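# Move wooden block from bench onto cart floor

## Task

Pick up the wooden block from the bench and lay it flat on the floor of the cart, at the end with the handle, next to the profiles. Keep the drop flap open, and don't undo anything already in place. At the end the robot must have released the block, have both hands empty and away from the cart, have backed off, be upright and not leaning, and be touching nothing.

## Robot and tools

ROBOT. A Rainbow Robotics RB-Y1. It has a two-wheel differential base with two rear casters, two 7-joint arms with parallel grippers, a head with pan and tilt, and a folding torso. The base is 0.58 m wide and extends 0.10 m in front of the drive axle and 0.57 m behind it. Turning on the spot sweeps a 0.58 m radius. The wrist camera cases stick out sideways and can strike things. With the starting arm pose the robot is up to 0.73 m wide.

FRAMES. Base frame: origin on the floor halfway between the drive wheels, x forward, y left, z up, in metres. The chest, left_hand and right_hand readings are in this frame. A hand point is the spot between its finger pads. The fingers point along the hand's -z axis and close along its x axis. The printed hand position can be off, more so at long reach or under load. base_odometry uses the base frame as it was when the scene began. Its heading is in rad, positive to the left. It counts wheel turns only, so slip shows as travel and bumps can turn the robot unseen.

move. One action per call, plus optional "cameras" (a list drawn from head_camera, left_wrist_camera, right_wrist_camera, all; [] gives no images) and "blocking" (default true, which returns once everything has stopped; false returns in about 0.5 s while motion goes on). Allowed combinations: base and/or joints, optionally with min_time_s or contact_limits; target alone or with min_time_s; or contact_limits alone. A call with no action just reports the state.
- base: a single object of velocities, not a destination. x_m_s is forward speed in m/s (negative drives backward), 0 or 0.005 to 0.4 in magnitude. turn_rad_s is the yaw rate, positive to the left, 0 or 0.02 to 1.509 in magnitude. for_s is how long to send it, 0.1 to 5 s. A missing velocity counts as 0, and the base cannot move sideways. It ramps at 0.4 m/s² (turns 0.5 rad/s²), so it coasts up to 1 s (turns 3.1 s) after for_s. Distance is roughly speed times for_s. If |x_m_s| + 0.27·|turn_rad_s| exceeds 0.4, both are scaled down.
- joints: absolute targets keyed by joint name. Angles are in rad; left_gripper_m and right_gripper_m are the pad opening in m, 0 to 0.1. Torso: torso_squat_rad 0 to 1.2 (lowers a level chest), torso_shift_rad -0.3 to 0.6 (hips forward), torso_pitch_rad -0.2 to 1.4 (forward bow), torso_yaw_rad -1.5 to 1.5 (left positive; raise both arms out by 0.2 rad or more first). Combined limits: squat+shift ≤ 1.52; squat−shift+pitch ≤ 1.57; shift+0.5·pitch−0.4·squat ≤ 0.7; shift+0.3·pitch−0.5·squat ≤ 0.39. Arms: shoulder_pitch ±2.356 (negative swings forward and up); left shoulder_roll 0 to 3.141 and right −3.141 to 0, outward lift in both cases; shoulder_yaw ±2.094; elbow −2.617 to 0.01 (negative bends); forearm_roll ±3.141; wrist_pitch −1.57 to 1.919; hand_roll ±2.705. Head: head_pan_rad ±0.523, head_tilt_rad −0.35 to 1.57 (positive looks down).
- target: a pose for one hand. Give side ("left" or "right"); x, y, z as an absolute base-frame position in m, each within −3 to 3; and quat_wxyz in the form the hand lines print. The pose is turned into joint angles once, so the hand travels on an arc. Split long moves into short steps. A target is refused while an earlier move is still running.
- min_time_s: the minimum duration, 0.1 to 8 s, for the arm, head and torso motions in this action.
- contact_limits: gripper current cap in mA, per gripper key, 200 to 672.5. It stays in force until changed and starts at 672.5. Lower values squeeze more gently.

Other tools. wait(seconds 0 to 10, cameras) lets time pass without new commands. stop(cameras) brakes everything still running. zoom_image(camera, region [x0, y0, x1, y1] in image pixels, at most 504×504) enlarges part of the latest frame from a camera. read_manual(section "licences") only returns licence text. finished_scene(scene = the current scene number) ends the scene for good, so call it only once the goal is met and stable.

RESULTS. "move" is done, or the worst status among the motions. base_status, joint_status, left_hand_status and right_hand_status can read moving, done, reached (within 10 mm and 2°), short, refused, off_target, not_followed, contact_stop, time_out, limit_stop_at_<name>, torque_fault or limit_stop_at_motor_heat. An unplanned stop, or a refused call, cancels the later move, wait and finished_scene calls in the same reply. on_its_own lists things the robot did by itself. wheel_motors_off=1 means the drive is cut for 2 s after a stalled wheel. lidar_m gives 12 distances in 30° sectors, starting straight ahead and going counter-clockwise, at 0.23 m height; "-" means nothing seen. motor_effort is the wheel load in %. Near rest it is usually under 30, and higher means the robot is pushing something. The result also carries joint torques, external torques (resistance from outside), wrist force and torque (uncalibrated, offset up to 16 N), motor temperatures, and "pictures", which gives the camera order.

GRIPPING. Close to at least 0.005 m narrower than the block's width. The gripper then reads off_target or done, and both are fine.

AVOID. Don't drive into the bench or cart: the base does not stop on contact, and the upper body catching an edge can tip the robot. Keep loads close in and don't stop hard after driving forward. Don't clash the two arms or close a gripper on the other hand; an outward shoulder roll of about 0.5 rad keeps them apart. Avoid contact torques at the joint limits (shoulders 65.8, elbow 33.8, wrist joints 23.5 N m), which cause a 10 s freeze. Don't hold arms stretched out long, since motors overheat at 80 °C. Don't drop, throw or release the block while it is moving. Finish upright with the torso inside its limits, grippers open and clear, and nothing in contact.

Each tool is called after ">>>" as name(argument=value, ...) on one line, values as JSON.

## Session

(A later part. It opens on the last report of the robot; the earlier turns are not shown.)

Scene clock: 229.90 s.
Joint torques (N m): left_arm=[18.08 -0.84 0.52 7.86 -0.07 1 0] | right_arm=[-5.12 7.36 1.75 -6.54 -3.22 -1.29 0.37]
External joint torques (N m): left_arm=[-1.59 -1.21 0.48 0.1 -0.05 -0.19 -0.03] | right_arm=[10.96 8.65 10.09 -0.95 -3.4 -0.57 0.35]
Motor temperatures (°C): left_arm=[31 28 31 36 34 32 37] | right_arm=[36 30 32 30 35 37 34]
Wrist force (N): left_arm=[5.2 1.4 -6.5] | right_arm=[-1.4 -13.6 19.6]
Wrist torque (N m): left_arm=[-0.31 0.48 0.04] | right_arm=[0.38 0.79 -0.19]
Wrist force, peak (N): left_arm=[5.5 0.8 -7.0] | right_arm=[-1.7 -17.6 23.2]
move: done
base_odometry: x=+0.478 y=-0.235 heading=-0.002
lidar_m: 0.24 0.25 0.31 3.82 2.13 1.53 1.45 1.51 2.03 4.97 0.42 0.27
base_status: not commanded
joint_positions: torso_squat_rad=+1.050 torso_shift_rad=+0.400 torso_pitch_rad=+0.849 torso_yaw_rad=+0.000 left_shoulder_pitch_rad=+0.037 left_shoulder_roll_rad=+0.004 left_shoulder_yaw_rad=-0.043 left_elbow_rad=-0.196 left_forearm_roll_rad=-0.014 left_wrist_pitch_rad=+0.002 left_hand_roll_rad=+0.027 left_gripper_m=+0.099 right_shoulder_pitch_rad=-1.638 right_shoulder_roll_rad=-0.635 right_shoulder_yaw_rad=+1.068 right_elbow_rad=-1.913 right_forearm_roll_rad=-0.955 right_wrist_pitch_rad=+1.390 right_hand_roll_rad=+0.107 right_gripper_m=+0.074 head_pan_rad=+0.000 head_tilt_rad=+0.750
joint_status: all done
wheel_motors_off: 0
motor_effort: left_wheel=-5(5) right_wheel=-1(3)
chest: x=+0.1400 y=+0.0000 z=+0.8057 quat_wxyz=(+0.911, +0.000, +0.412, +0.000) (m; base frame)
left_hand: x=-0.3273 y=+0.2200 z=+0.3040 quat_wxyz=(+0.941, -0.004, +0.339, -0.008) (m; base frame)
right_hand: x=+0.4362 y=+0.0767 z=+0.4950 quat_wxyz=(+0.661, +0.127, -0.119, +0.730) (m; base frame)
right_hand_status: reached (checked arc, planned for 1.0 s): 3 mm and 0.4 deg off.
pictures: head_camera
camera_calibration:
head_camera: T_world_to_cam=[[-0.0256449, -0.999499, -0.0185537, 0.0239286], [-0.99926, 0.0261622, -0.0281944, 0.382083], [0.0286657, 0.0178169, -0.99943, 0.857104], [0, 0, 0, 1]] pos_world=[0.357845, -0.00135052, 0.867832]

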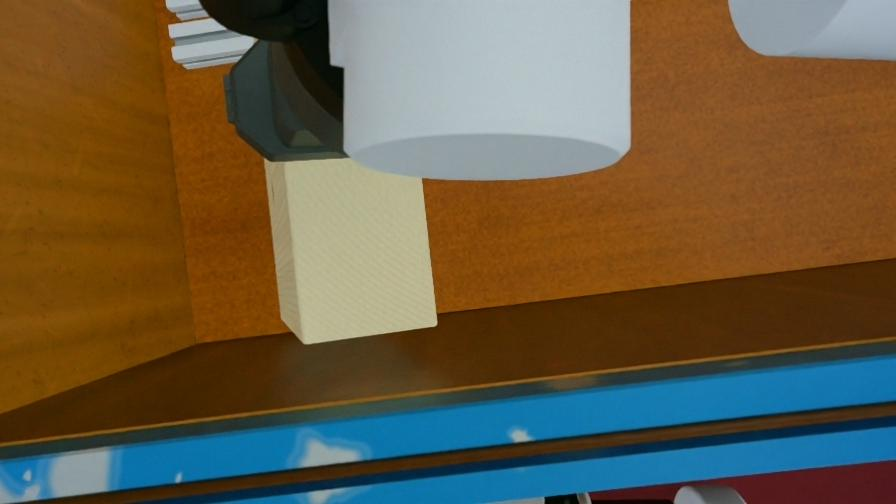

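>>> move(target={"side":"right","x":0.439,"y":0.027,"z":0.487,"quat_wxyz":[0.6400,0.2229,-0.2018,0.7071]}, min_time_s=1.5, cameras=["head_camera"])

>>> move(target={"side":"right","x":0.4435,"y":-0.018,"z":0.459,"quat_wxyz":[0.6082,0.3133,-0.2836,0.6719]}, min_time_s=1.5, cameras=["head_camera"])

Scene clock: 235.13 s.
Joint torques (N m): left_arm=[18.03 -0.73 0.73 7.9 -0.15 1.02 0.02] | right_arm=[-18.54 -2.82 -14.4 -12.73 -1.4 -4.64 0.09]
External joint torques (N m): left_arm=[-1.66 -1.1 0.68 0.14 -0.13 -0.17 -0.01] | right_arm=[-5.23 2.01 -6.33 -6.62 -1.3 -3.57 0.06]
Motor temperatures (°C): left_arm=[31 28 31 36 34 32 37] | right_arm=[36 30 32 30 35 37 34]
Wrist force (N): left_arm=[4.9 1.0 -6.8] | right_arm=[-14.6 2.3 -20.7]
Wrist torque (N m): left_arm=[-0.26 0.40 -0.01] | right_arm=[-0.44 1.18 -0.02]
Wrist force, peak (N): left_arm=[4.8 0.4 -7.9] | right_arm=[-14.9 2.2 -21.2]
move: done
base_odometry: x=+0.478 y=-0.235 heading=-0.001
lidar_m: 0.25 0.25 0.34 3.84 2.14 1.53 1.45 1.53 2.01 4.98 0.42 0.27
base_status: not commanded
joint_positions: torso_squat_rad=+1.050 torso_shift_rad=+0.400 torso_pitch_rad=+0.851 torso_yaw_rad=+0.000 left_shoulder_pitch_rad=+0.037 left_shoulder_roll_rad=+0.004 left_shoulder_yaw_rad=-0.043 left_elbow_rad=-0.196 left_forearm_roll_rad=-0.014 left_wrist_pitch_rad=+0.002 left_hand_roll_rad=+0.027 left_gripper_m=+0.099 right_shoulder_pitch_rad=-1.389 right_shoulder_roll_rad=-0.927 right_shoulder_yaw_rad=+0.962 right_elbow_rad=-2.039 right_forearm_roll_rad=-1.071 right_wrist_pitch_rad=+1.024 right_hand_roll_rad=+0.358 right_gripper_m=+0.074 head_pan_rad=+0.000 head_tilt_rad=+0.750
joint_status: all done
wheel_motors_off: 0
motor_effort: left_wheel=+3(7) right_wheel=+1(3)
chest: x=+0.1403 y=+0.0001 z=+0.8054 quat_wxyz=(+0.911, +0.000, +0.413, +0.000) (m; base frame)
left_hand: x=-0.3276 y=+0.2200 z=+0.3042 quat_wxyz=(+0.941, -0.004, +0.339, -0.008) (m; base frame)
right_hand: x=+0.4387 y=+0.0261 z=+0.4852 quat_wxyz=(+0.642, +0.222, -0.200, +0.706) (m; base frame)
right_hand_status: reached (checked arc, planned for 1.5 s): 2 mm and 0.3 deg off.
pictures: head_camera
camera_calibration:
head_camera: T_world_to_cam=[[-0.0254624, -0.999504, -0.0185236, 0.0239375], [-0.999296, 0.0259594, -0.0271017, 0.381534], [0.0275691, 0.0178205, -0.999461, 0.857014], [0, 0, 0, 1]] pos_world=[0.358248, -0.00125113, 0.867336]

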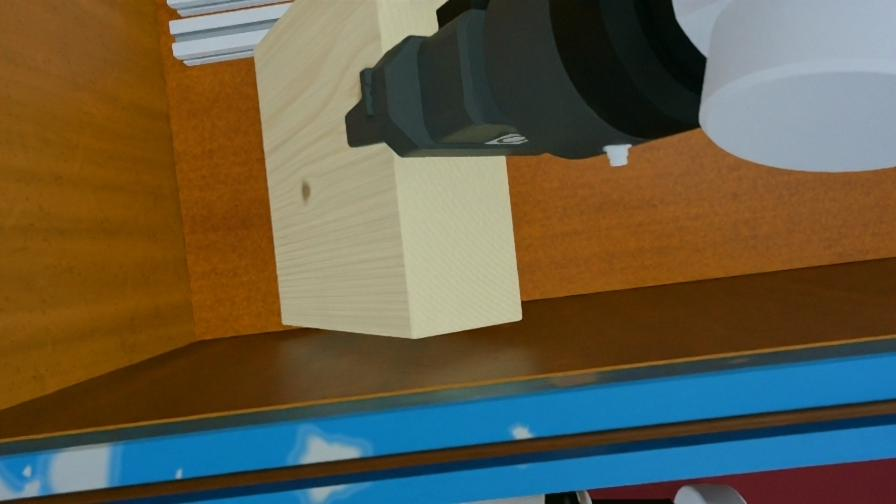

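Scene clock: 236.97 s.
Joint torques (N m): left_arm=[18.34 -0.67 0.57 7.8 -0.04 1.02 0] | right_arm=[-16.11 -8.26 -14.57 -10.43 -1.23 -3.66 0.8]
External joint torques (N m): left_arm=[-1.35 -1.05 0.53 0.04 -0.02 -0.17 -0.04] | right_arm=[-5.07 -0.22 -6.85 -4.38 -0.7 -2.8 0.76]
Motor temperatures (°C): left_arm=[31 28 31 36 34 32 37] | right_arm=[36 30 32 31 35 37 34]
Wrist force (N): left_arm=[4.7 1.3 -5.8] | right_arm=[-14.2 4.6 -11.5]
Wrist torque (N m): left_arm=[-0.31 0.34 0.05] | right_arm=[0.71 0.21 -0.88]
Wrist force, peak (N): left_arm=[5.2 0.7 -6.9] | right_arm=[-20.8 0.3 -18.1]
move: done
base_odometry: x=+0.478 y=-0.235 heading=-0.001
lidar_m: 0.24 0.25 0.34 3.83 2.14 1.53 1.45 1.53 2.03 4.97 0.42 0.27
base_status: not commanded
joint_positions: torso_squat_rad=+1.050 torso_shift_rad=+0.400 torso_pitch_rad=+0.851 torso_yaw_rad=+0.000 left_shoulder_pitch_rad=+0.037 left_shoulder_roll_rad=+0.004 left_shoulder_yaw_rad=-0.043 left_elbow_rad=-0.196 left_forearm_roll_rad=-0.014 left_wrist_pitch_rad=+0.002 left_hand_roll_rad=+0.027 left_gripper_m=+0.099 right_shoulder_pitch_rad=-1.178 right_shoulder_roll_rad=-1.092 right_shoulder_yaw_rad=+0.922 right_elbow_rad=-1.892 right_forearm_roll_rad=-1.551 right_wrist_pitch_rad=+0.637 right_hand_roll_rad=+0.989 right_gripper_m=+0.074 head_pan_rad=+0.000 head_tilt_rad=+0.750
joint_status: all done
wheel_motors_off: 0
motor_effort: left_wheel=-1(3) right_wheel=+2(2)
chest: x=+0.1403 y=+0.0000 z=+0.8054 quat_wxyz=(+0.911, +0.000, +0.413, +0.000) (m; base frame)
left_hand: x=-0.3276 y=+0.2200 z=+0.3042 quat_wxyz=(+0.941, -0.004, +0.339, -0.008) (m; base frame)
right_hand: x=+0.4426 y=-0.0184 z=+0.4582 quat_wxyz=(+0.610, +0.312, -0.282, +0.671) (m; base frame)
right_hand_status: reached (checked arc, planned for 1.5 s): 1 mm and 0.3 deg off.
pictures: head_camera
camera_calibration:
head_camera: T_world_to_cam=[[-0.0255623, -0.999502, -0.0185248, 0.0239746], [-0.999293, 0.0260592, -0.0270982, 0.38153], [0.0275674, 0.017819, -0.999461, 0.857015], [0, 0, 0, 1]] pos_world=[0.358248, -0.00125083, 0.867336]

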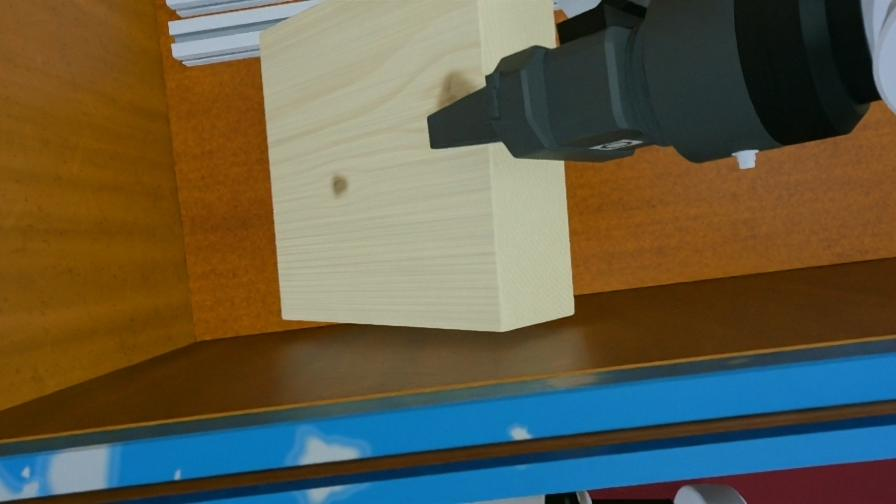

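>>> move(target={"side":"right","x":0.447,"y":-0.054,"z":0.420,"quat_wxyz":[0.5660,0.3984,-0.3606,0.6253]}, min_time_s=1.5, cameras=["head_camera"])

>>> move(target={"side":"right","x":0.449,"y":-0.072,"z":0.389,"quat_wxyz":[0.5324,0.4514,-0.4086,0.5882]}, min_time_s=1.5, cameras=["head_camera","right_wrist_camera"])

Scene clock: 250.37 s.
Joint torques (N m): left_arm=[17.83 -0.64 0.91 7.61 -0.07 1.04 0.1] | right_arm=[-5.24 33.6 -5.57 -12.8 -6.01 1.97 -0.42]
External joint torques (N m): left_arm=[-1.76 -0.9 0.87 -0.11 -0.06 -0.14 0.07] | right_arm=[4.41 43.23 1.17 -7.17 -4.88 1.65 -0.47]
External joint torques when the fault began: right_arm=[39.66 71.32 10.33 -2.17 -5 1.62 -0.24]
Motor temperatures (°C): left_arm=[31 28 31 36 34 32 37] | right_arm=[35 31 32 31 36 37 34]
Wrist force (N): left_arm=[4.6 0.6 -6.9] | right_arm=[-23.6 3.6 -10.8]
Wrist torque (N m): left_arm=[-0.18 0.33 0.05] | right_arm=[-0.42 1.74 0.15]
Wrist force, peak (N): left_arm=[6.0 1.3 -6.8] | right_arm=[-31.9 -0.3 -8.6]
move: torque_fault
TORQUE FAULT: right_shoulder_roll_rad reached its load limit. The robot stopped for 10 seconds, dropped its targets and accepts commands again. The stop added 9.4 s to the call.
base_odometry: x=+0.478 y=-0.235 heading=-0.001
lidar_m: 0.21 0.22 0.28 3.83 2.15 1.53 1.46 1.52 2.01 4.96 0.38 0.25
base_status: not commanded
joint_positions: torso_squat_rad=+1.050 torso_shift_rad=+0.398 torso_pitch_rad=+0.846 torso_yaw_rad=-0.002 left_shoulder_pitch_rad=+0.037 left_shoulder_roll_rad=+0.004 left_shoulder_yaw_rad=-0.043 left_elbow_rad=-0.196 left_forearm_roll_rad=-0.014 left_wrist_pitch_rad=+0.002 left_hand_roll_rad=+0.027 left_gripper_m=+0.099 right_shoulder_pitch_rad=-0.986 right_shoulder_roll_rad=-0.974 right_shoulder_yaw_rad=+0.709 right_elbow_rad=-1.489 right_forearm_roll_rad=-2.133 right_wrist_pitch_rad=+0.827 right_hand_roll_rad=+1.829 right_gripper_m=+0.074 head_pan_rad=+0.000 head_tilt_rad=+0.750
joint_status: right_shoulder_pitch_rad torque_fault (moved +0.192 of +0.215); right_shoulder_roll_rad torque_fault (moved +0.118 of +0.155); right_elbow_rad torque_fault (moved +0.402 of +0.413); right_forearm_roll_rad torque_fault (moved -0.582 of -0.605); right_wrist_pitch_rad torque_fault (moved +0.190 of +0.207); right_hand_roll_rad torque_fault (moved +0.840 of +0.860); the others done
wheel_motors_off: 0
on_its_own: right_shoulder_pitch_rad is held at -0.985, not at your -0.963, since a torque_fault; right_shoulder_roll_rad is held at -0.963, not at your -0.936, since a torque_fault; right_elbow_rad is held at -1.491, not at your -1.479, since a torque_fault; right_forearm_roll_rad is held at -2.134, not at your -2.156, since a torque_fault; right_wrist_pitch_rad is held at +0.827, not at your +0.844, since a torque_fault; right_hand_roll_rad is held at +1.829, not at your +1.849, since a torque_fault
motor_effort: left_wheel=+0(21) right_wheel=-5(48)
chest: x=+0.1386 y=+0.0011 z=+0.8066 quat_wxyz=(+0.912, -0.002, +0.410, -0.001) (m; base frame)
left_hand: x=-0.3268 y=+0.2193 z=+0.3025 quat_wxyz=(+0.942, -0.006, +0.337, -0.008) (m; base frame)
right_hand: x=+0.4590 y=-0.0655 z=+0.4231 quat_wxyz=(+0.569, +0.373, -0.355, +0.641) (m; base frame)
right_hand_status: short (checked arc, planned for 1.5 s): torque_fault, 17 mm and 3.5 deg off.
pictures: head_camera
camera_calibration:
head_camera: T_world_to_cam=[[-0.0256339, -0.999557, -0.0151474, 0.022265], [-0.999147, 0.0261081, -0.0319831, 0.383846], [0.0323644, 0.0143146, -0.999374, 0.857549], [0, 0, 0, 1]] pos_world=[0.356336, -0.0000418508, 0.869625]

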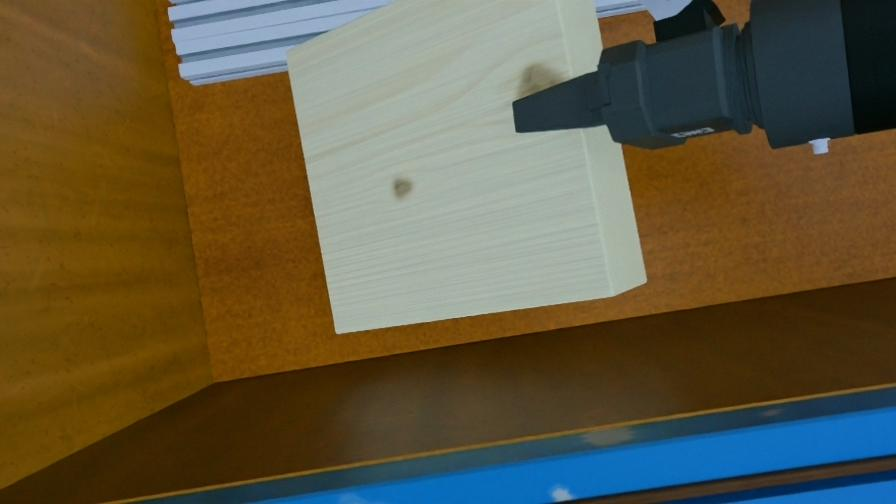

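not run: a stop that you did not command came earlier in this reply.

>>> move(target={"side":"right","x":0.456,"y":0.015,"z":0.50,"quat_wxyz":[0.6400,0.2229,-0.2018,0.7071]}, min_time_s=2, cameras=["head_camera"])

Scene clock: 267.97 s.
Joint torques (N m): left_arm=[18.24 -0.3 0.66 7.66 -0.13 1.02 0.01] | right_arm=[-24.01 -5.26 -15.38 -10.25 -0.72 -4.92 0.22]
External joint torques (N m): left_arm=[-1.45 -0.68 0.62 -0.1 -0.11 -0.17 -0.03] | right_arm=[-9.51 0.71 -6.39 -5.39 -0.65 -3.83 0.19]
Motor temperatures (°C): left_arm=[31 28 31 36 34 32 37] | right_arm=[35 32 32 31 36 37 34]
Wrist force (N): left_arm=[4.3 1.0 -6.3] | right_arm=[-15.3 2.5 -20.6]
Wrist torque (N m): left_arm=[-0.26 0.34 0.06] | right_arm=[0.06 1.10 -0.19]
Wrist force, peak (N): left_arm=[6.3 2.7 -6.9] | right_arm=[-17.7 -33.6 -6.5]
move: done
base_odometry: x=+0.478 y=-0.235 heading=-0.001
lidar_m: 0.25 0.27 0.34 3.82 2.16 1.52 1.45 1.53 2.03 4.98 0.43 0.29
base_status: not commanded
joint_positions: torso_squat_rad=+1.050 torso_shift_rad=+0.400 torso_pitch_rad=+0.851 torso_yaw_rad=+0.000 left_shoulder_pitch_rad=+0.037 left_shoulder_roll_rad=+0.004 left_shoulder_yaw_rad=-0.043 left_elbow_rad=-0.196 left_forearm_roll_rad=-0.014 left_wrist_pitch_rad=+0.002 left_hand_roll_rad=+0.027 left_gripper_m=+0.099 right_shoulder_pitch_rad=-1.571 right_shoulder_roll_rad=-1.048 right_shoulder_yaw_rad=+1.129 right_elbow_rad=-2.015 right_forearm_roll_rad=-1.220 right_wrist_pitch_rad=+0.876 right_hand_roll_rad=+0.355 right_gripper_m=+0.074 head_pan_rad=+0.000 head_tilt_rad=+0.750
joint_status: all done
wheel_motors_off: 0
motor_effort: left_wheel=-2(18) right_wheel=+0(71)
chest: x=+0.1403 y=+0.0001 z=+0.8054 quat_wxyz=(+0.911, +0.000, +0.413, +0.000) (m; base frame)
left_hand: x=-0.3276 y=+0.2200 z=+0.3042 quat_wxyz=(+0.941, -0.004, +0.339, -0.008) (m; base frame)
right_hand: x=+0.4556 y=+0.0141 z=+0.4958 quat_wxyz=(+0.641, +0.226, -0.200, +0.706) (m; base frame)
right_hand_status: reached (checked arc, planned for 2.0 s): 4 mm and 0.5 deg off.
pictures: head_camera
camera_calibration:
head_camera: T_world_to_cam=[[-0.0255654, -0.999503, -0.0184224, 0.0238872], [-0.999296, 0.0260577, -0.0270008, 0.381447], [0.0274675, 0.0177191, -0.999466, 0.857055], [0, 0, 0, 1]] pos_world=[0.358248, -0.00125058, 0.867336]

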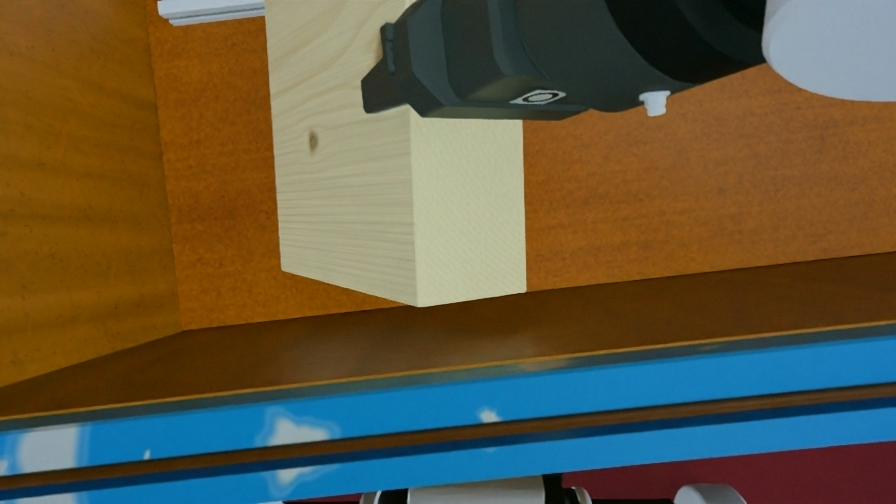

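>>> move(joints={"torso_squat_rad":0.82,"torso_shift_rad":0.43,"left_shoulder_roll_rad":0.3}, cameras=["head_camera"])

Scene clock: 271.07 s.
Joint torques (N m): left_arm=[19.53 3.79 1.03 7.79 -0.05 0.99 -0.03] | right_arm=[-22.4 -4.63 -16.12 -10.59 -1.04 -4.88 0.13]
External joint torques (N m): left_arm=[-1.46 -1.91 0.51 -0.1 -0.06 -0.24 -0.07] | right_arm=[-7.9 1.32 -7.13 -5.73 -0.97 -3.79 0.1]
Motor temperatures (°C): left_arm=[31 28 31 36 34 32 37] | right_arm=[35 32 32 31 36 37 34]
Wrist force (N): left_arm=[4.6 0.8 -6.5] | right_arm=[-14.9 2.8 -20.6]
Wrist torque (N m): left_arm=[-0.32 0.35 0.06] | right_arm=[-0.18 1.15 -0.19]
Wrist force, peak (N): left_arm=[5.2 2.5 -7.0] | right_arm=[-16.8 5.2 -23.0]
move: done
base_odometry: x=+0.478 y=-0.235 heading=-0.001
lidar_m: 0.26 0.26 0.34 3.82 2.14 1.54 1.45 1.53 2.01 4.98 0.42 0.29
base_status: not commanded
joint_positions: torso_squat_rad=+0.820 torso_shift_rad=+0.430 torso_pitch_rad=+0.851 torso_yaw_rad=+0.000 left_shoulder_pitch_rad=+0.037 left_shoulder_roll_rad=+0.300 left_shoulder_yaw_rad=-0.043 left_elbow_rad=-0.196 left_forearm_roll_rad=-0.014 left_wrist_pitch_rad=+0.002 left_hand_roll_rad=+0.027 left_gripper_m=+0.099 right_shoulder_pitch_rad=-1.572 right_shoulder_roll_rad=-1.048 right_shoulder_yaw_rad=+1.130 right_elbow_rad=-2.015 right_forearm_roll_rad=-1.220 right_wrist_pitch_rad=+0.876 right_hand_roll_rad=+0.355 right_gripper_m=+0.074 head_pan_rad=+0.000 head_tilt_rad=+0.750
joint_status: all done
wheel_motors_off: 0
motor_effort: left_wheel=-2(5) right_wheel=+0(5)
chest: x=+0.2039 y=+0.0001 z=+0.9185 quat_wxyz=(+0.911, +0.000, +0.413, +0.000) (m; base frame)
left_hand: x=-0.2406 y=+0.4417 z=+0.4404 quat_wxyz=(+0.929, +0.123, +0.339, -0.084) (m; base frame)
right_hand: x=+0.5193 y=+0.0140 z=+0.6088 quat_wxyz=(+0.641, +0.226, -0.200, +0.706) (m; base frame)
pictures: head_camera
camera_calibration:
head_camera: T_world_to_cam=[[-0.0255744, -0.999503, -0.0184149, 0.0275958], [-0.999304, 0.0260613, -0.0267007, 0.447866], [0.0271674, 0.0177192, -0.999474, 0.96848], [0, 0, 0, 1]] pos_world=[0.421948, -0.00125057, 0.980437]

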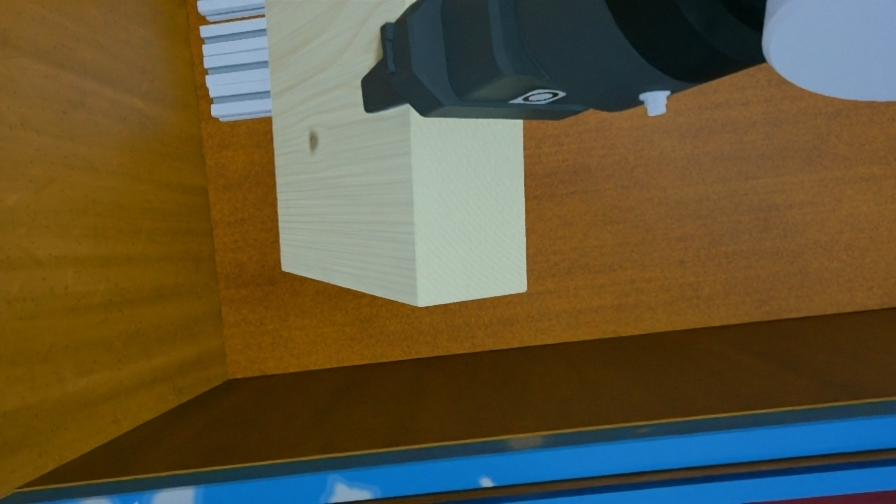

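>>> move(target={"side":"right","x":0.49,"y":-0.10,"z":0.68,"quat_wxyz":[0.6400,0.2229,-0.2018,0.7071]}, min_time_s=1.5, cameras=[])

>>> move(joints={"torso_yaw_rad":0.35,"torso_pitch_rad":0.98,"head_pan_rad":-0.3,"head_tilt_rad":0.55}, min_time_s=1.5, cameras=["head_camera"])

Scene clock: 274.73 s.
Joint torques (N m): left_arm=[19.43 3.64 1.16 7.74 -0.16 1.01 0.11] | right_arm=[-14.59 -10.66 -15.51 -6.44 -1.38 -4.6 0.12]
External joint torques (N m): left_arm=[-1.56 -2.07 0.64 -0.15 -0.16 -0.22 0.08] | right_arm=[-4.76 -0.57 -7.31 -3.67 -1.22 -3.6 0.09]
Motor temperatures (°C): left_arm=[31 28 31 36 34 32 37] | right_arm=[35 32 32 31 36 37 34]
Wrist force (N): left_arm=[5.5 0.3 -6.3] | right_arm=[-14.3 3.3 -21.2]
Wrist torque (N m): left_arm=[-0.24 0.49 0.03] | right_arm=[-0.16 1.16 -0.20]
Wrist force, peak (N): left_arm=[5.6 -0.7 -6.9] | right_arm=[-17.3 1.3 -21.8]
move: done
base_odometry: x=+0.478 y=-0.235 heading=-0.001
lidar_m: 0.25 0.27 0.34 3.82 2.15 1.53 1.45 1.52 2.02 4.99 0.43 0.28
base_status: not commanded
joint_positions: torso_squat_rad=+0.820 torso_shift_rad=+0.430 torso_pitch_rad=+0.851 torso_yaw_rad=+0.000 left_shoulder_pitch_rad=+0.037 left_shoulder_roll_rad=+0.300 left_shoulder_yaw_rad=-0.043 left_elbow_rad=-0.196 left_forearm_roll_rad=-0.014 left_wrist_pitch_rad=+0.002 left_hand_roll_rad=+0.027 left_gripper_m=+0.099 right_shoulder_pitch_rad=-1.476 right_shoulder_roll_rad=-1.607 right_shoulder_yaw_rad=+1.016 right_elbow_rad=-2.364 right_forearm_roll_rad=-1.539 right_wrist_pitch_rad=+0.746 right_hand_roll_rad=+0.549 right_gripper_m=+0.074 head_pan_rad=+0.000 head_tilt_rad=+0.750
joint_status: all done
wheel_motors_off: 0
motor_effort: left_wheel=-2(3) right_wheel=+1(3)
chest: x=+0.2039 y=+0.0001 z=+0.9185 quat_wxyz=(+0.911, +0.000, +0.413, +0.000) (m; base frame)
left_hand: x=-0.2406 y=+0.4417 z=+0.4404 quat_wxyz=(+0.929, +0.123, +0.339, -0.084) (m; base frame)
right_hand: x=+0.4898 y=-0.1005 z=+0.6792 quat_wxyz=(+0.642, +0.221, -0.201, +0.706) (m; base frame)
right_hand_status: reached (checked arc, planned for 1.5 s): 1 mm and 0.3 deg off.
pictures: none
No camera images: "cameras" was empty.

Scene clock: 276.53 s.
Joint torques (N m): left_arm=[20.15 10.18 2.03 8.32 -0.16 1.15 0.03] | right_arm=[-14.8 -4.11 -14.5 -10.54 -2.5 -5.85 0.22]
External joint torques (N m): left_arm=[-1.95 -2.54 0.9 -0.08 -0.19 -0.24 -0.01] | right_arm=[-4.89 2.6 -6.59 -5.73 -2.12 -4.59 0.18]
Motor temperatures (°C): left_arm=[31 28 31 36 34 32 37] | right_arm=[35 32 32 31 36 37 34]
Wrist force (N): left_arm=[5.8 -1.3 -5.5] | right_arm=[-21.4 0.5 -14.9]
Wrist torque (N m): left_arm=[-0.10 0.50 0.07] | right_arm=[-0.36 1.47 -0.27]
Wrist force, peak (N): left_arm=[5.2 -0.8 -7.1] | right_arm=[-21.6 0.9 -15.8]
move: done
base_odometry: x=+0.478 y=-0.235 heading=-0.001
lidar_m: 0.25 0.26 0.35 3.82 2.13 1.53 1.45 1.52 2.02 4.96 0.42 0.29
base_status: not commanded
joint_positions: torso_squat_rad=+0.820 torso_shift_rad=+0.430 torso_pitch_rad=+0.981 torso_yaw_rad=+0.350 left_shoulder_pitch_rad=+0.037 left_shoulder_roll_rad=+0.300 left_shoulder_yaw_rad=-0.043 left_elbow_rad=-0.196 left_forearm_roll_rad=-0.014 left_wrist_pitch_rad=+0.002 left_hand_roll_rad=+0.027 left_gripper_m=+0.099 right_shoulder_pitch_rad=-1.476 right_shoulder_roll_rad=-1.608 right_shoulder_yaw_rad=+1.016 right_elbow_rad=-2.363 right_forearm_roll_rad=-1.539 right_wrist_pitch_rad=+0.746 right_hand_roll_rad=+0.549 right_gripper_m=+0.074 head_pan_rad=-0.300 head_tilt_rad=+0.550
joint_status: all done
wheel_motors_off: 0
motor_effort: left_wheel=-2(3) right_wheel=+3(4)
chest: x=+0.2284 y=+0.0001 z=+0.8867 quat_wxyz=(+0.869, +0.082, +0.464, +0.154) (m; base frame)
left_hand: x=-0.3608 y=+0.4377 z=+0.5994 quat_wxyz=(+0.883, +0.208, +0.417, +0.055) (m; base frame)
right_hand: x=+0.4879 y=+0.0317 z=+0.6020 quat_wxyz=(+0.538, +0.372, -0.230, +0.720) (m; base frame)
pictures: head_camera
camera_calibration:
head_camera: T_world_to_cam=[[0.00361368, -0.998091, -0.0616605, 0.0657002], [-0.995375, 0.00232944, -0.0960413, 0.549999], [0.0960016, 0.0617223, -0.993466, 0.880139], [0, 0, 0, 1]] pos_world=[0.462723, 0.00996939, 0.931262]

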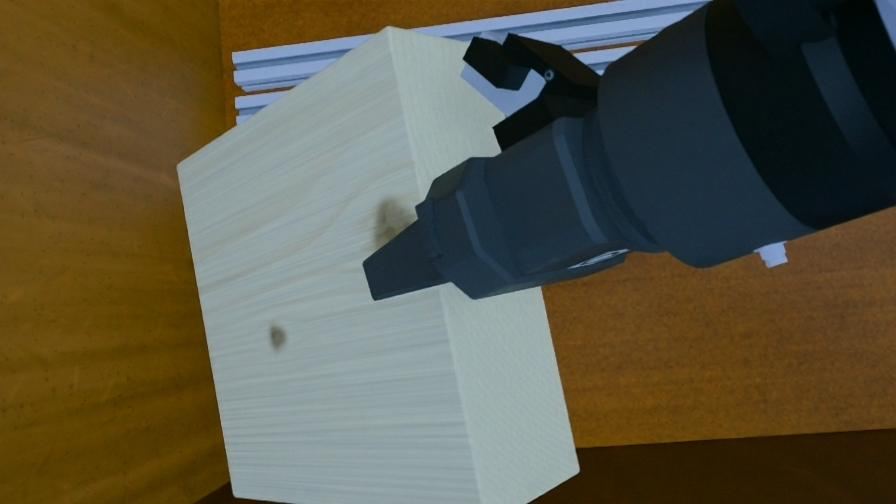

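>>> move(target={"side":"right","x":0.458,"y":0.0156,"z":0.54,"quat_wxyz":[0.6468,0.2210,-0.2039,0.7009]}, min_time_s=2, cameras=["head_camera"])

Scene clock: 282.67 s.
Joint torques (N m): left_arm=[20.48 10.47 1.76 8.33 -0.04 1.22 0.04] | right_arm=[-13.09 0.29 -10.3 -14.9 1.35 -5 -0.06]
External joint torques (N m): left_arm=[-1.62 -2.25 0.63 -0.06 -0.06 -0.17 -0.01] | right_arm=[-4.9 5.72 -4.28 -8.21 0.95 -3.88 -0.09]
Motor temperatures (°C): left_arm=[31 28 31 36 34 32 37] | right_arm=[35 31 32 31 36 37 34]
Wrist force (N): left_arm=[5.4 -1.3 -5.7] | right_arm=[-14.6 2.8 -20.5]
Wrist torque (N m): left_arm=[-0.07 0.40 0.03] | right_arm=[-0.16 1.17 -0.20]
Wrist force, peak (N): left_arm=[6.3 -1.5 -5.5] | right_arm=[-16.3 2.5 -21.3]
move: done
base_odometry: x=+0.478 y=-0.235 heading=-0.001
lidar_m: 0.25 0.27 0.35 3.82 2.15 1.54 1.46 1.52 2.02 4.97 0.43 0.28
base_status: not commanded
joint_positions: torso_squat_rad=+0.820 torso_shift_rad=+0.430 torso_pitch_rad=+0.981 torso_yaw_rad=+0.350 left_shoulder_pitch_rad=+0.037 left_shoulder_roll_rad=+0.300 left_shoulder_yaw_rad=-0.043 left_elbow_rad=-0.196 left_forearm_roll_rad=-0.014 left_wrist_pitch_rad=+0.002 left_hand_roll_rad=+0.027 left_gripper_m=+0.099 right_shoulder_pitch_rad=-1.343 right_shoulder_roll_rad=-1.466 right_shoulder_yaw_rad=+1.139 right_elbow_rad=-2.560 right_forearm_roll_rad=-0.698 right_wrist_pitch_rad=+1.072 right_hand_roll_rad=-0.180 right_gripper_m=+0.074 head_pan_rad=-0.300 head_tilt_rad=+0.550
joint_status: all done
wheel_motors_off: 0
motor_effort: left_wheel=-2(3) right_wheel=+2(4)
chest: x=+0.2284 y=+0.0001 z=+0.8867 quat_wxyz=(+0.869, +0.082, +0.464, +0.154) (m; base frame)
left_hand: x=-0.3608 y=+0.4377 z=+0.5994 quat_wxyz=(+0.883, +0.208, +0.417, +0.055) (m; base frame)
right_hand: x=+0.4582 y=+0.0145 z=+0.5387 quat_wxyz=(+0.648, +0.220, -0.202, +0.701) (m; base frame)
right_hand_status: reached (checked arc, planned for 2.0 s): 2 mm and 0.3 deg off.
pictures: head_camera
camera_calibration:
head_camera: T_world_to_cam=[[0.00361368, -0.998091, -0.0616605, 0.0657002], [-0.995375, 0.00232944, -0.0960413, 0.549999], [0.0960016, 0.0617223, -0.993466, 0.880139], [0, 0, 0, 1]] pos_world=[0.462723, 0.00996939, 0.931262]

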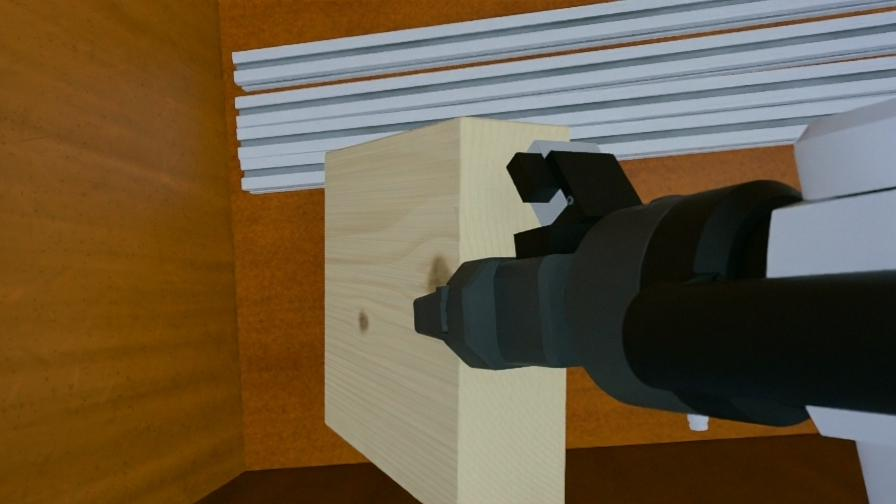

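>>> move(target={"side":"right","x":0.463,"y":0.0156,"z":0.498,"quat_wxyz":[0.6468,0.2210,-0.2039,0.7009]}, min_time_s=1.2, cameras=[])

>>> move(target={"side":"right","x":0.463,"y":0.0156,"z":0.488,"quat_wxyz":[0.6468,0.2210,-0.2039,0.7009]}, min_time_s=1.0, cameras=["head_camera"])

Scene clock: 287.40 s.
Joint torques (N m): left_arm=[20.34 10.55 1.98 8.21 -0.07 1.23 0.09] | right_arm=[-9.81 0.92 -7.06 -12.17 0.09 -4.27 0.25]
External joint torques (N m): left_arm=[-1.75 -2.17 0.85 -0.18 -0.09 -0.15 0.05] | right_arm=[-1.73 6.56 -1.09 -4.95 -0.25 -3.13 0.22]
Motor temperatures (°C): left_arm=[31 28 31 36 34 32 37] | right_arm=[35 31 32 31 36 37 34]
Wrist force (N): left_arm=[4.9 -1.9 -5.7] | right_arm=[-10.9 2.1 -6.8]
Wrist torque (N m): left_arm=[-0.07 0.40 0.04] | right_arm=[-1.03 0.94 0.05]
Wrist force, peak (N): left_arm=[6.2 -1.5 -6.3] | right_arm=[-15.4 3.0 -21.5]
move: done
base_odometry: x=+0.478 y=-0.235 heading=-0.002
lidar_m: 0.26 0.25 0.33 3.82 2.15 1.53 1.45 1.51 2.02 4.97 0.41 0.28
base_status: not commanded
joint_positions: torso_squat_rad=+0.820 torso_shift_rad=+0.430 torso_pitch_rad=+0.981 torso_yaw_rad=+0.350 left_shoulder_pitch_rad=+0.037 left_shoulder_roll_rad=+0.300 left_shoulder_yaw_rad=-0.043 left_elbow_rad=-0.196 left_forearm_roll_rad=-0.014 left_wrist_pitch_rad=+0.002 left_hand_roll_rad=+0.027 left_gripper_m=+0.099 right_shoulder_pitch_rad=-1.277 right_shoulder_roll_rad=-1.448 right_shoulder_yaw_rad=+1.181 right_elbow_rad=-2.428 right_forearm_roll_rad=-0.626 right_wrist_pitch_rad=+0.950 right_hand_roll_rad=-0.119 right_gripper_m=+0.074 head_pan_rad=-0.300 head_tilt_rad=+0.550
joint_status: all done
wheel_motors_off: 0
motor_effort: left_wheel=-3(3) right_wheel=+4(4)
chest: x=+0.2283 y=+0.0001 z=+0.8868 quat_wxyz=(+0.869, +0.082, +0.464, +0.154) (m; base frame)
left_hand: x=-0.3609 y=+0.4377 z=+0.5993 quat_wxyz=(+0.883, +0.208, +0.416, +0.055) (m; base frame)
right_hand: x=+0.4634 y=+0.0145 z=+0.4975 quat_wxyz=(+0.648, +0.219, -0.203, +0.701) (m; base frame)
right_hand_status: reached (checked arc, planned for 1.2 s): 1 mm and 0.2 deg off.
pictures: none
No camera images: "cameras" was empty.

Scene clock: 288.73 s.
Joint torques (N m): left_arm=[20.39 10.16 1.84 8.41 0.02 1.08 0] | right_arm=[5.98 -1.26 7.65 5.29 -1.29 2.77 0.89]
External joint torques (N m): left_arm=[-1.66 -2.56 0.71 0.03 -0.01 -0.3 -0.04] | right_arm=[14.1 4.37 13.63 12.58 -1.64 3.92 0.86]
Motor temperatures (°C): left_arm=[31 28 31 36 34 32 37] | right_arm=[35 31 32 31 36 37 34]
Wrist force (N): left_arm=[4.9 -1.8 -5.6] | right_arm=[8.4 -7.6 59.3]
Wrist torque (N m): left_arm=[-0.01 0.37 0.04] | right_arm=[-0.02 -1.52 -0.66]
Wrist force, peak (N): left_arm=[6.1 -1.4 -6.0] | right_arm=[9.0 -8.5 61.1]
move: done
base_odometry: x=+0.478 y=-0.235 heading=-0.002
lidar_m: 0.26 0.26 0.34 3.82 2.14 1.52 1.45 1.52 2.03 4.99 0.42 0.29
base_status: not commanded
joint_positions: torso_squat_rad=+0.820 torso_shift_rad=+0.429 torso_pitch_rad=+0.978 torso_yaw_rad=+0.350 left_shoulder_pitch_rad=+0.037 left_shoulder_roll_rad=+0.300 left_shoulder_yaw_rad=-0.043 left_elbow_rad=-0.196 left_forearm_roll_rad=-0.014 left_wrist_pitch_rad=+0.002 left_hand_roll_rad=+0.027 left_gripper_m=+0.099 right_shoulder_pitch_rad=-1.265 right_shoulder_roll_rad=-1.439 right_shoulder_yaw_rad=+1.188 right_elbow_rad=-2.400 right_forearm_roll_rad=-0.609 right_wrist_pitch_rad=+0.922 right_hand_roll_rad=-0.108 right_gripper_m=+0.074 head_pan_rad=-0.300 head_tilt_rad=+0.550
joint_status: all done
wheel_motors_off: 0
motor_effort: left_wheel=-9(10) right_wheel=+4(6)
chest: x=+0.2274 y=+0.0000 z=+0.8875 quat_wxyz=(+0.869, +0.082, +0.463, +0.154) (m; base frame)
left_hand: x=-0.3609 y=+0.4378 z=+0.5986 quat_wxyz=(+0.884, +0.208, +0.415, +0.055) (m; base frame)
right_hand: x=+0.4648 y=+0.0164 z=+0.4919 quat_wxyz=(+0.645, +0.220, -0.208, +0.701) (m; base frame)
right_hand_status: reached (checked arc, planned for 1.0 s): 4 mm and 0.6 deg off.
pictures: head_camera
camera_calibration:
head_camera: T_world_to_cam=[[0.00347453, -0.99809, -0.0616743, 0.0656681], [-0.995112, 0.00263598, -0.09872, 0.551505], [0.098694, 0.0617158, -0.993202, 0.880141], [0, 0, 0, 1]] pos_world=[0.461716, 0.00977031, 0.932653]

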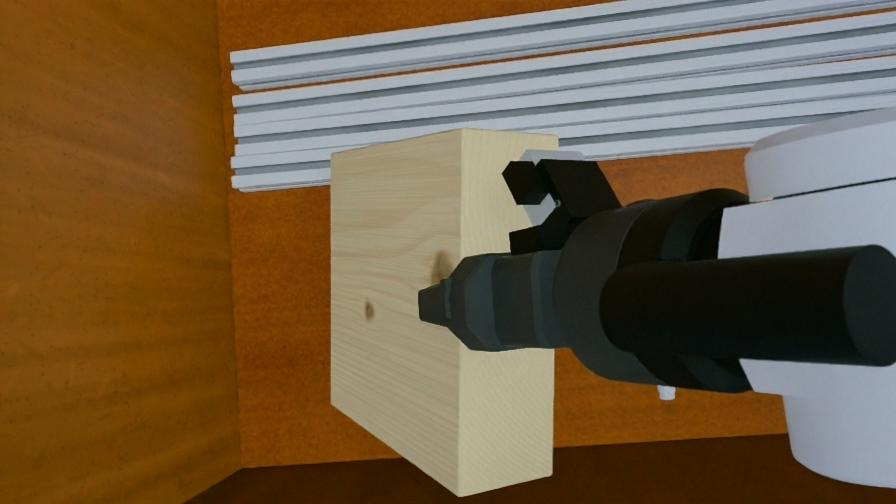

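>>> move(target={"side":"right","x":0.456,"y":0.0156,"z":0.506,"quat_wxyz":[0.6468,0.2210,-0.2039,0.7009]}, min_time_s=1.0, cameras=[])

>>> move(target={"side":"right","x":0.456,"y":0.0156,"z":0.495,"quat_wxyz":[0.6468,0.2210,-0.2039,0.7009]}, min_time_s=1.2, cameras=["head_camera"])

Scene clock: 292.93 s.
Joint torques (N m): left_arm=[20.18 10.28 1.99 8.33 0.09 1.26 0.02] | right_arm=[-14.54 -3.21 -12.18 -16.13 0.9 -5.03 -0.15]
External joint torques (N m): left_arm=[-1.91 -2.44 0.86 -0.07 0.06 -0.12 -0.03] | right_arm=[-6.66 2.32 -6.37 -8.83 0.54 -3.9 -0.18]
Motor temperatures (°C): left_arm=[32 28 31 36 34 32 37] | right_arm=[34 31 32 31 36 37 34]
Wrist force (N): left_arm=[5.9 -2.2 -5.5] | right_arm=[-15.8 3.6 -21.1]
Wrist torque (N m): left_arm=[-0.01 0.48 -0.01] | right_arm=[-0.10 1.05 -0.22]
Wrist force, peak (N): left_arm=[6.2 -1.6 -5.6] | right_arm=[8.8 -7.9 60.6]
move: done
base_odometry: x=+0.478 y=-0.235 heading=-0.002
lidar_m: 0.24 0.26 0.35 3.81 2.15 1.53 1.45 1.52 2.03 4.97 0.41 0.28
base_status: not commanded
joint_positions: torso_squat_rad=+0.820 torso_shift_rad=+0.430 torso_pitch_rad=+0.981 torso_yaw_rad=+0.350 left_shoulder_pitch_rad=+0.037 left_shoulder_roll_rad=+0.300 left_shoulder_yaw_rad=-0.043 left_elbow_rad=-0.196 left_forearm_roll_rad=-0.014 left_wrist_pitch_rad=+0.002 left_hand_roll_rad=+0.027 left_gripper_m=+0.099 right_shoulder_pitch_rad=-1.271 right_shoulder_roll_rad=-1.445 right_shoulder_yaw_rad=+1.183 right_elbow_rad=-2.457 right_forearm_roll_rad=-0.612 right_wrist_pitch_rad=+0.973 right_hand_roll_rad=-0.140 right_gripper_m=+0.074 head_pan_rad=-0.300 head_tilt_rad=+0.550
joint_status: all done
wheel_motors_off: 0
motor_effort: left_wheel=-5(9) right_wheel=+3(5)
chest: x=+0.2283 y=+0.0000 z=+0.8868 quat_wxyz=(+0.869, +0.082, +0.464, +0.154) (m; base frame)
left_hand: x=-0.3609 y=+0.4377 z=+0.5993 quat_wxyz=(+0.883, +0.208, +0.416, +0.055) (m; base frame)
right_hand: x=+0.4557 y=+0.0147 z=+0.5024 quat_wxyz=(+0.647, +0.222, -0.201, +0.701) (m; base frame)
right_hand_status: reached (checked arc, planned for 1.0 s): 4 mm and 0.3 deg off.
pictures: none
No camera images: "cameras" was empty.

Scene clock: 294.47 s.
Joint torques (N m): left_arm=[20.3 10.12 1.94 8.35 -0.08 1.18 -0.02] | right_arm=[-5.41 2.96 -3.02 -6.93 0.54 -3.63 0.57]
External joint torques (N m): left_arm=[-1.78 -2.6 0.81 -0.04 -0.11 -0.2 -0.07] | right_arm=[2.43 8.51 2.76 0.45 0.18 -2.5 0.54]
Motor temperatures (°C): left_arm=[32 28 31 36 34 32 37] | right_arm=[34 31 32 31 36 37 34]
Wrist force (N): left_arm=[5.3 -1.5 -5.1] | right_arm=[-8.2 -1.8 21.0]
Wrist torque (N m): left_arm=[-0.12 0.45 0.04] | right_arm=[0.42 1.06 -0.26]
Wrist force, peak (N): left_arm=[5.8 -1.5 -5.9] | right_arm=[-16.3 3.9 -21.0]
move: done
base_odometry: x=+0.478 y=-0.235 heading=-0.002
lidar_m: 0.25 0.27 0.35 3.83 2.14 1.54 1.45 1.53 2.03 4.98 0.44 0.28
base_status: not commanded
joint_positions: torso_squat_rad=+0.820 torso_shift_rad=+0.430 torso_pitch_rad=+0.980 torso_yaw_rad=+0.350 left_shoulder_pitch_rad=+0.037 left_shoulder_roll_rad=+0.300 left_shoulder_yaw_rad=-0.043 left_elbow_rad=-0.196 left_forearm_roll_rad=-0.014 left_wrist_pitch_rad=+0.002 left_hand_roll_rad=+0.027 left_gripper_m=+0.099 right_shoulder_pitch_rad=-1.258 right_shoulder_roll_rad=-1.439 right_shoulder_yaw_rad=+1.190 right_elbow_rad=-2.435 right_forearm_roll_rad=-0.590 right_wrist_pitch_rad=+0.954 right_hand_roll_rad=-0.134 right_gripper_m=+0.074 head_pan_rad=-0.300 head_tilt_rad=+0.550
joint_status: all done
wheel_motors_off: 0
motor_effort: left_wheel=-6(6) right_wheel=+3(4)
chest: x=+0.2280 y=+0.0000 z=+0.8870 quat_wxyz=(+0.869, +0.082, +0.463, +0.154) (m; base frame)
left_hand: x=-0.3609 y=+0.4377 z=+0.5991 quat_wxyz=(+0.884, +0.208, +0.416, +0.055) (m; base frame)
right_hand: x=+0.4568 y=+0.0147 z=+0.4956 quat_wxyz=(+0.647, +0.219, -0.204, +0.701) (m; base frame)
right_hand_status: reached (checked arc, planned for 1.2 s): 1 mm and 0.2 deg off.
pictures: head_camera
camera_calibration:
head_camera: T_world_to_cam=[[0.00347537, -0.99809, -0.0616742, 0.0657098], [-0.995269, 0.00253619, -0.0971278, 0.550607], [0.0970988, 0.0617199, -0.993359, 0.880071], [0, 0, 0, 1]] pos_world=[0.46232, 0.00987001, 0.931758]

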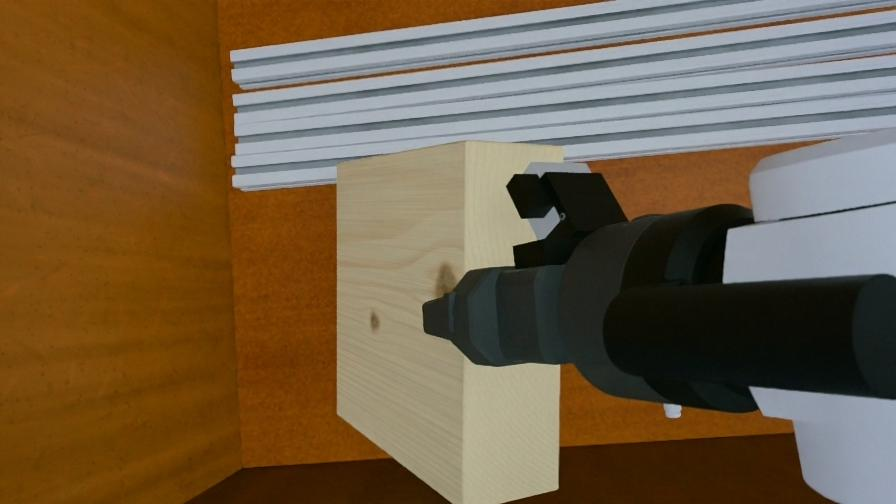

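>>> move(target={"side":"right","x":0.460,"y":0.0156,"z":0.525,"quat_wxyz":[0.6286,0.2683,-0.1514,0.7141]}, min_time_s=1.5, cameras=["head_camera"])

Scene clock: 309.23 s.
Joint torques (N m): left_arm=[20.21 10.28 1.91 8.24 -0.17 1.18 0.05] | right_arm=[-15.53 -2.94 -12.78 -13.3 -0.88 -5.05 0.38]
External joint torques (N m): left_arm=[-1.88 -2.44 0.77 -0.16 -0.2 -0.2 0] | right_arm=[-6.3 2.58 -6.06 -7.02 -0.89 -3.91 0.35]
Motor temperatures (°C): left_arm=[32 28 31 36 34 32 37] | right_arm=[34 31 32 31 36 37 34]
Wrist force (N): left_arm=[5.1 -0.8 -5.3] | right_arm=[-15.6 0.8 -20.6]
Wrist torque (N m): left_arm=[-0.17 0.37 0.06] | right_arm=[-0.36 1.05 -0.20]
Wrist force, peak (N): left_arm=[5.8 -2.0 -6.0] | right_arm=[-15.1 2.3 -21.7]
move: done
base_odometry: x=+0.478 y=-0.235 heading=-0.002
lidar_m: 0.26 0.27 0.34 3.83 2.15 1.52 1.46 1.51 2.02 4.99 0.42 0.28
base_status: not commanded
joint_positions: torso_squat_rad=+0.820 torso_shift_rad=+0.430 torso_pitch_rad=+0.981 torso_yaw_rad=+0.350 left_shoulder_pitch_rad=+0.037 left_shoulder_roll_rad=+0.300 left_shoulder_yaw_rad=-0.043 left_elbow_rad=-0.196 left_forearm_roll_rad=-0.014 left_wrist_pitch_rad=+0.002 left_hand_roll_rad=+0.027 left_gripper_m=+0.099 right_shoulder_pitch_rad=-1.407 right_shoulder_roll_rad=-1.472 right_shoulder_yaw_rad=+1.154 right_elbow_rad=-2.409 right_forearm_roll_rad=-0.993 right_wrist_pitch_rad=+0.967 right_hand_roll_rad=+0.043 right_gripper_m=+0.074 head_pan_rad=-0.300 head_tilt_rad=+0.550
joint_status: all done
wheel_motors_off: 0
motor_effort: left_wheel=-4(6) right_wheel=+4(6)
chest: x=+0.2283 y=+0.0000 z=+0.8868 quat_wxyz=(+0.869, +0.082, +0.464, +0.154) (m; base frame)
left_hand: x=-0.3608 y=+0.4377 z=+0.5993 quat_wxyz=(+0.883, +0.208, +0.416, +0.055) (m; base frame)
right_hand: x=+0.4597 y=+0.0147 z=+0.5233 quat_wxyz=(+0.630, +0.268, -0.149, +0.714) (m; base frame)
right_hand_status: reached (checked arc, planned for 1.5 s): 2 mm and 0.3 deg off.
pictures: head_camera
camera_calibration:
head_camera: T_world_to_cam=[[0.00353285, -0.998084, -0.0617654, 0.065742], [-0.995346, 0.0024382, -0.0963312, 0.550164], [0.0962973, 0.0618183, -0.993431, 0.880083], [0, 0, 0, 1]] pos_world=[0.462622, 0.00986948, 0.93136]

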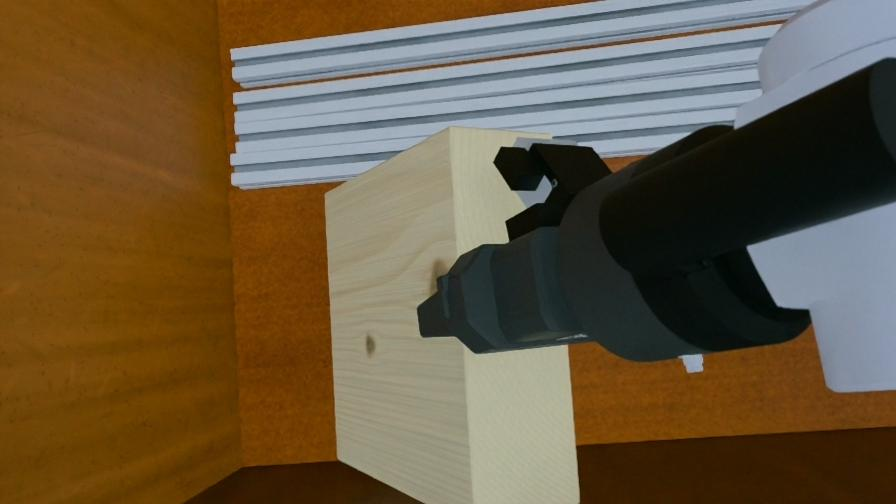

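>>> move(target={"side":"right","x":0.462,"y":0.0156,"z":0.497,"quat_wxyz":[0.6286,0.2683,-0.1514,0.7141]}, min_time_s=1.2, cameras=[])

>>> move(target={"side":"right","x":0.462,"y":0.0156,"z":0.489,"quat_wxyz":[0.6286,0.2683,-0.1514,0.7141]}, min_time_s=1.0, cameras=["head_camera"])

Scene clock: 312.73 s.
Joint torques (N m): left_arm=[20.14 10.5 2.06 8.28 -0.04 1.28 0.01] | right_arm=[-12.92 0.2 -9.99 -13.9 -0.67 -5.15 0.35]
External joint torques (N m): left_arm=[-1.95 -2.22 0.93 -0.12 -0.07 -0.1 -0.04] | right_arm=[-3.74 5.83 -3.35 -7.29 -0.64 -4.03 0.32]
Motor temperatures (°C): left_arm=[32 28 31 36 34 32 37] | right_arm=[34 30 32 31 35 37 34]
Wrist force (N): left_arm=[5.0 -1.1 -5.4] | right_arm=[-15.0 -0.3 -21.2]
Wrist torque (N m): left_arm=[-0.13 0.41 0.03] | right_arm=[-0.43 1.14 -0.20]
Wrist force, peak (N): left_arm=[6.2 -1.8 -6.2] | right_arm=[-15.4 0.2 -21.3]
move: done
base_odometry: x=+0.478 y=-0.235 heading=-0.002
lidar_m: 0.26 0.27 0.35 3.83 2.15 1.54 1.45 1.52 2.03 4.99 0.42 0.28
base_status: not commanded
joint_positions: torso_squat_rad=+0.820 torso_shift_rad=+0.430 torso_pitch_rad=+0.981 torso_yaw_rad=+0.350 left_shoulder_pitch_rad=+0.037 left_shoulder_roll_rad=+0.300 left_shoulder_yaw_rad=-0.043 left_elbow_rad=-0.196 left_forearm_roll_rad=-0.014 left_wrist_pitch_rad=+0.002 left_hand_roll_rad=+0.027 left_gripper_m=+0.099 right_shoulder_pitch_rad=-1.365 right_shoulder_roll_rad=-1.451 right_shoulder_yaw_rad=+1.183 right_elbow_rad=-2.326 right_forearm_roll_rad=-0.958 right_wrist_pitch_rad=+0.904 right_hand_roll_rad=+0.096 right_gripper_m=+0.074 head_pan_rad=-0.300 head_tilt_rad=+0.550
joint_status: all done
wheel_motors_off: 0
motor_effort: left_wheel=-4(5) right_wheel=+3(5)
chest: x=+0.2283 y=+0.0000 z=+0.8868 quat_wxyz=(+0.869, +0.082, +0.464, +0.154) (m; base frame)
left_hand: x=-0.3608 y=+0.4377 z=+0.5993 quat_wxyz=(+0.883, +0.208, +0.416, +0.055) (m; base frame)
right_hand: x=+0.4622 y=+0.0144 z=+0.4959 quat_wxyz=(+0.630, +0.267, -0.150, +0.714) (m; base frame)
right_hand_status: reached (checked arc, planned for 1.2 s): 2 mm and 0.3 deg off.
pictures: none
No camera images: "cameras" was empty.

Scene clock: 314.07 s.
Joint torques (N m): left_arm=[20.38 10.49 1.96 8.37 0.01 1.11 0.03] | right_arm=[-13.19 0.4 -9.84 -13.95 -0.73 -5.06 0.43]
External joint torques (N m): left_arm=[-1.72 -2.23 0.82 -0.03 -0.02 -0.28 -0.02] | right_arm=[-4.04 6.04 -3.25 -7.25 -0.7 -3.94 0.4]
Motor temperatures (°C): left_arm=[32 28 31 36 34 32 37] | right_arm=[34 30 32 31 35 37 34]
Wrist force (N): left_arm=[6.0 -1.5 -5.0] | right_arm=[-15.2 0.0 -20.4]
Wrist torque (N m): left_arm=[-0.08 0.53 0.02] | right_arm=[-0.43 1.14 -0.18]
Wrist force, peak (N): left_arm=[5.8 -1.2 -5.8] | right_arm=[-15.2 0.6 -21.6]
move: done
base_odometry: x=+0.478 y=-0.235 heading=-0.002
lidar_m: 0.25 0.27 0.35 3.82 2.15 1.54 1.45 1.52 2.02 4.99 0.43 0.28
base_status: not commanded
joint_positions: torso_squat_rad=+0.820 torso_shift_rad=+0.430 torso_pitch_rad=+0.981 torso_yaw_rad=+0.350 left_shoulder_pitch_rad=+0.037 left_shoulder_roll_rad=+0.300 left_shoulder_yaw_rad=-0.043 left_elbow_rad=-0.196 left_forearm_roll_rad=-0.014 left_wrist_pitch_rad=+0.002 left_hand_roll_rad=+0.027 left_gripper_m=+0.099 right_shoulder_pitch_rad=-1.354 right_shoulder_roll_rad=-1.444 right_shoulder_yaw_rad=+1.192 right_elbow_rad=-2.303 right_forearm_roll_rad=-0.947 right_wrist_pitch_rad=+0.887 right_hand_roll_rad=+0.109 right_gripper_m=+0.074 head_pan_rad=-0.300 head_tilt_rad=+0.550
joint_status: all done
wheel_motors_off: 0
motor_effort: left_wheel=-4(5) right_wheel=+2(5)
chest: x=+0.2283 y=+0.0000 z=+0.8868 quat_wxyz=(+0.869, +0.082, +0.464, +0.154) (m; base frame)
left_hand: x=-0.3608 y=+0.4377 z=+0.5993 quat_wxyz=(+0.883, +0.208, +0.416, +0.055) (m; base frame)
right_hand: x=+0.4622 y=+0.0142 z=+0.4880 quat_wxyz=(+0.630, +0.267, -0.150, +0.714) (m; base frame)
right_hand_status: reached (checked arc, planned for 1.0 s): 2 mm and 0.3 deg off.
pictures: head_camera
camera_calibration:
head_camera: T_world_to_cam=[[0.00353285, -0.998084, -0.0617654, 0.065742], [-0.995346, 0.0024382, -0.0963312, 0.550164], [0.0962973, 0.0618183, -0.993431, 0.880083], [0, 0, 0, 1]] pos_world=[0.462622, 0.00986948, 0.93136]

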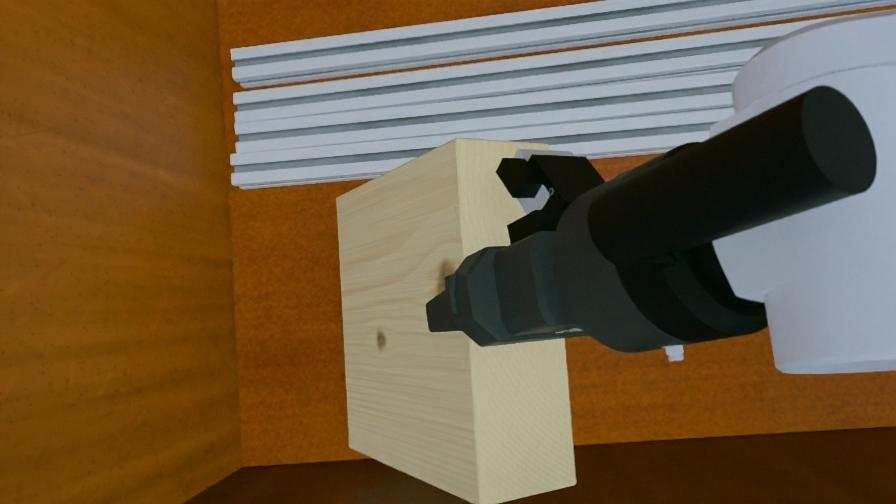

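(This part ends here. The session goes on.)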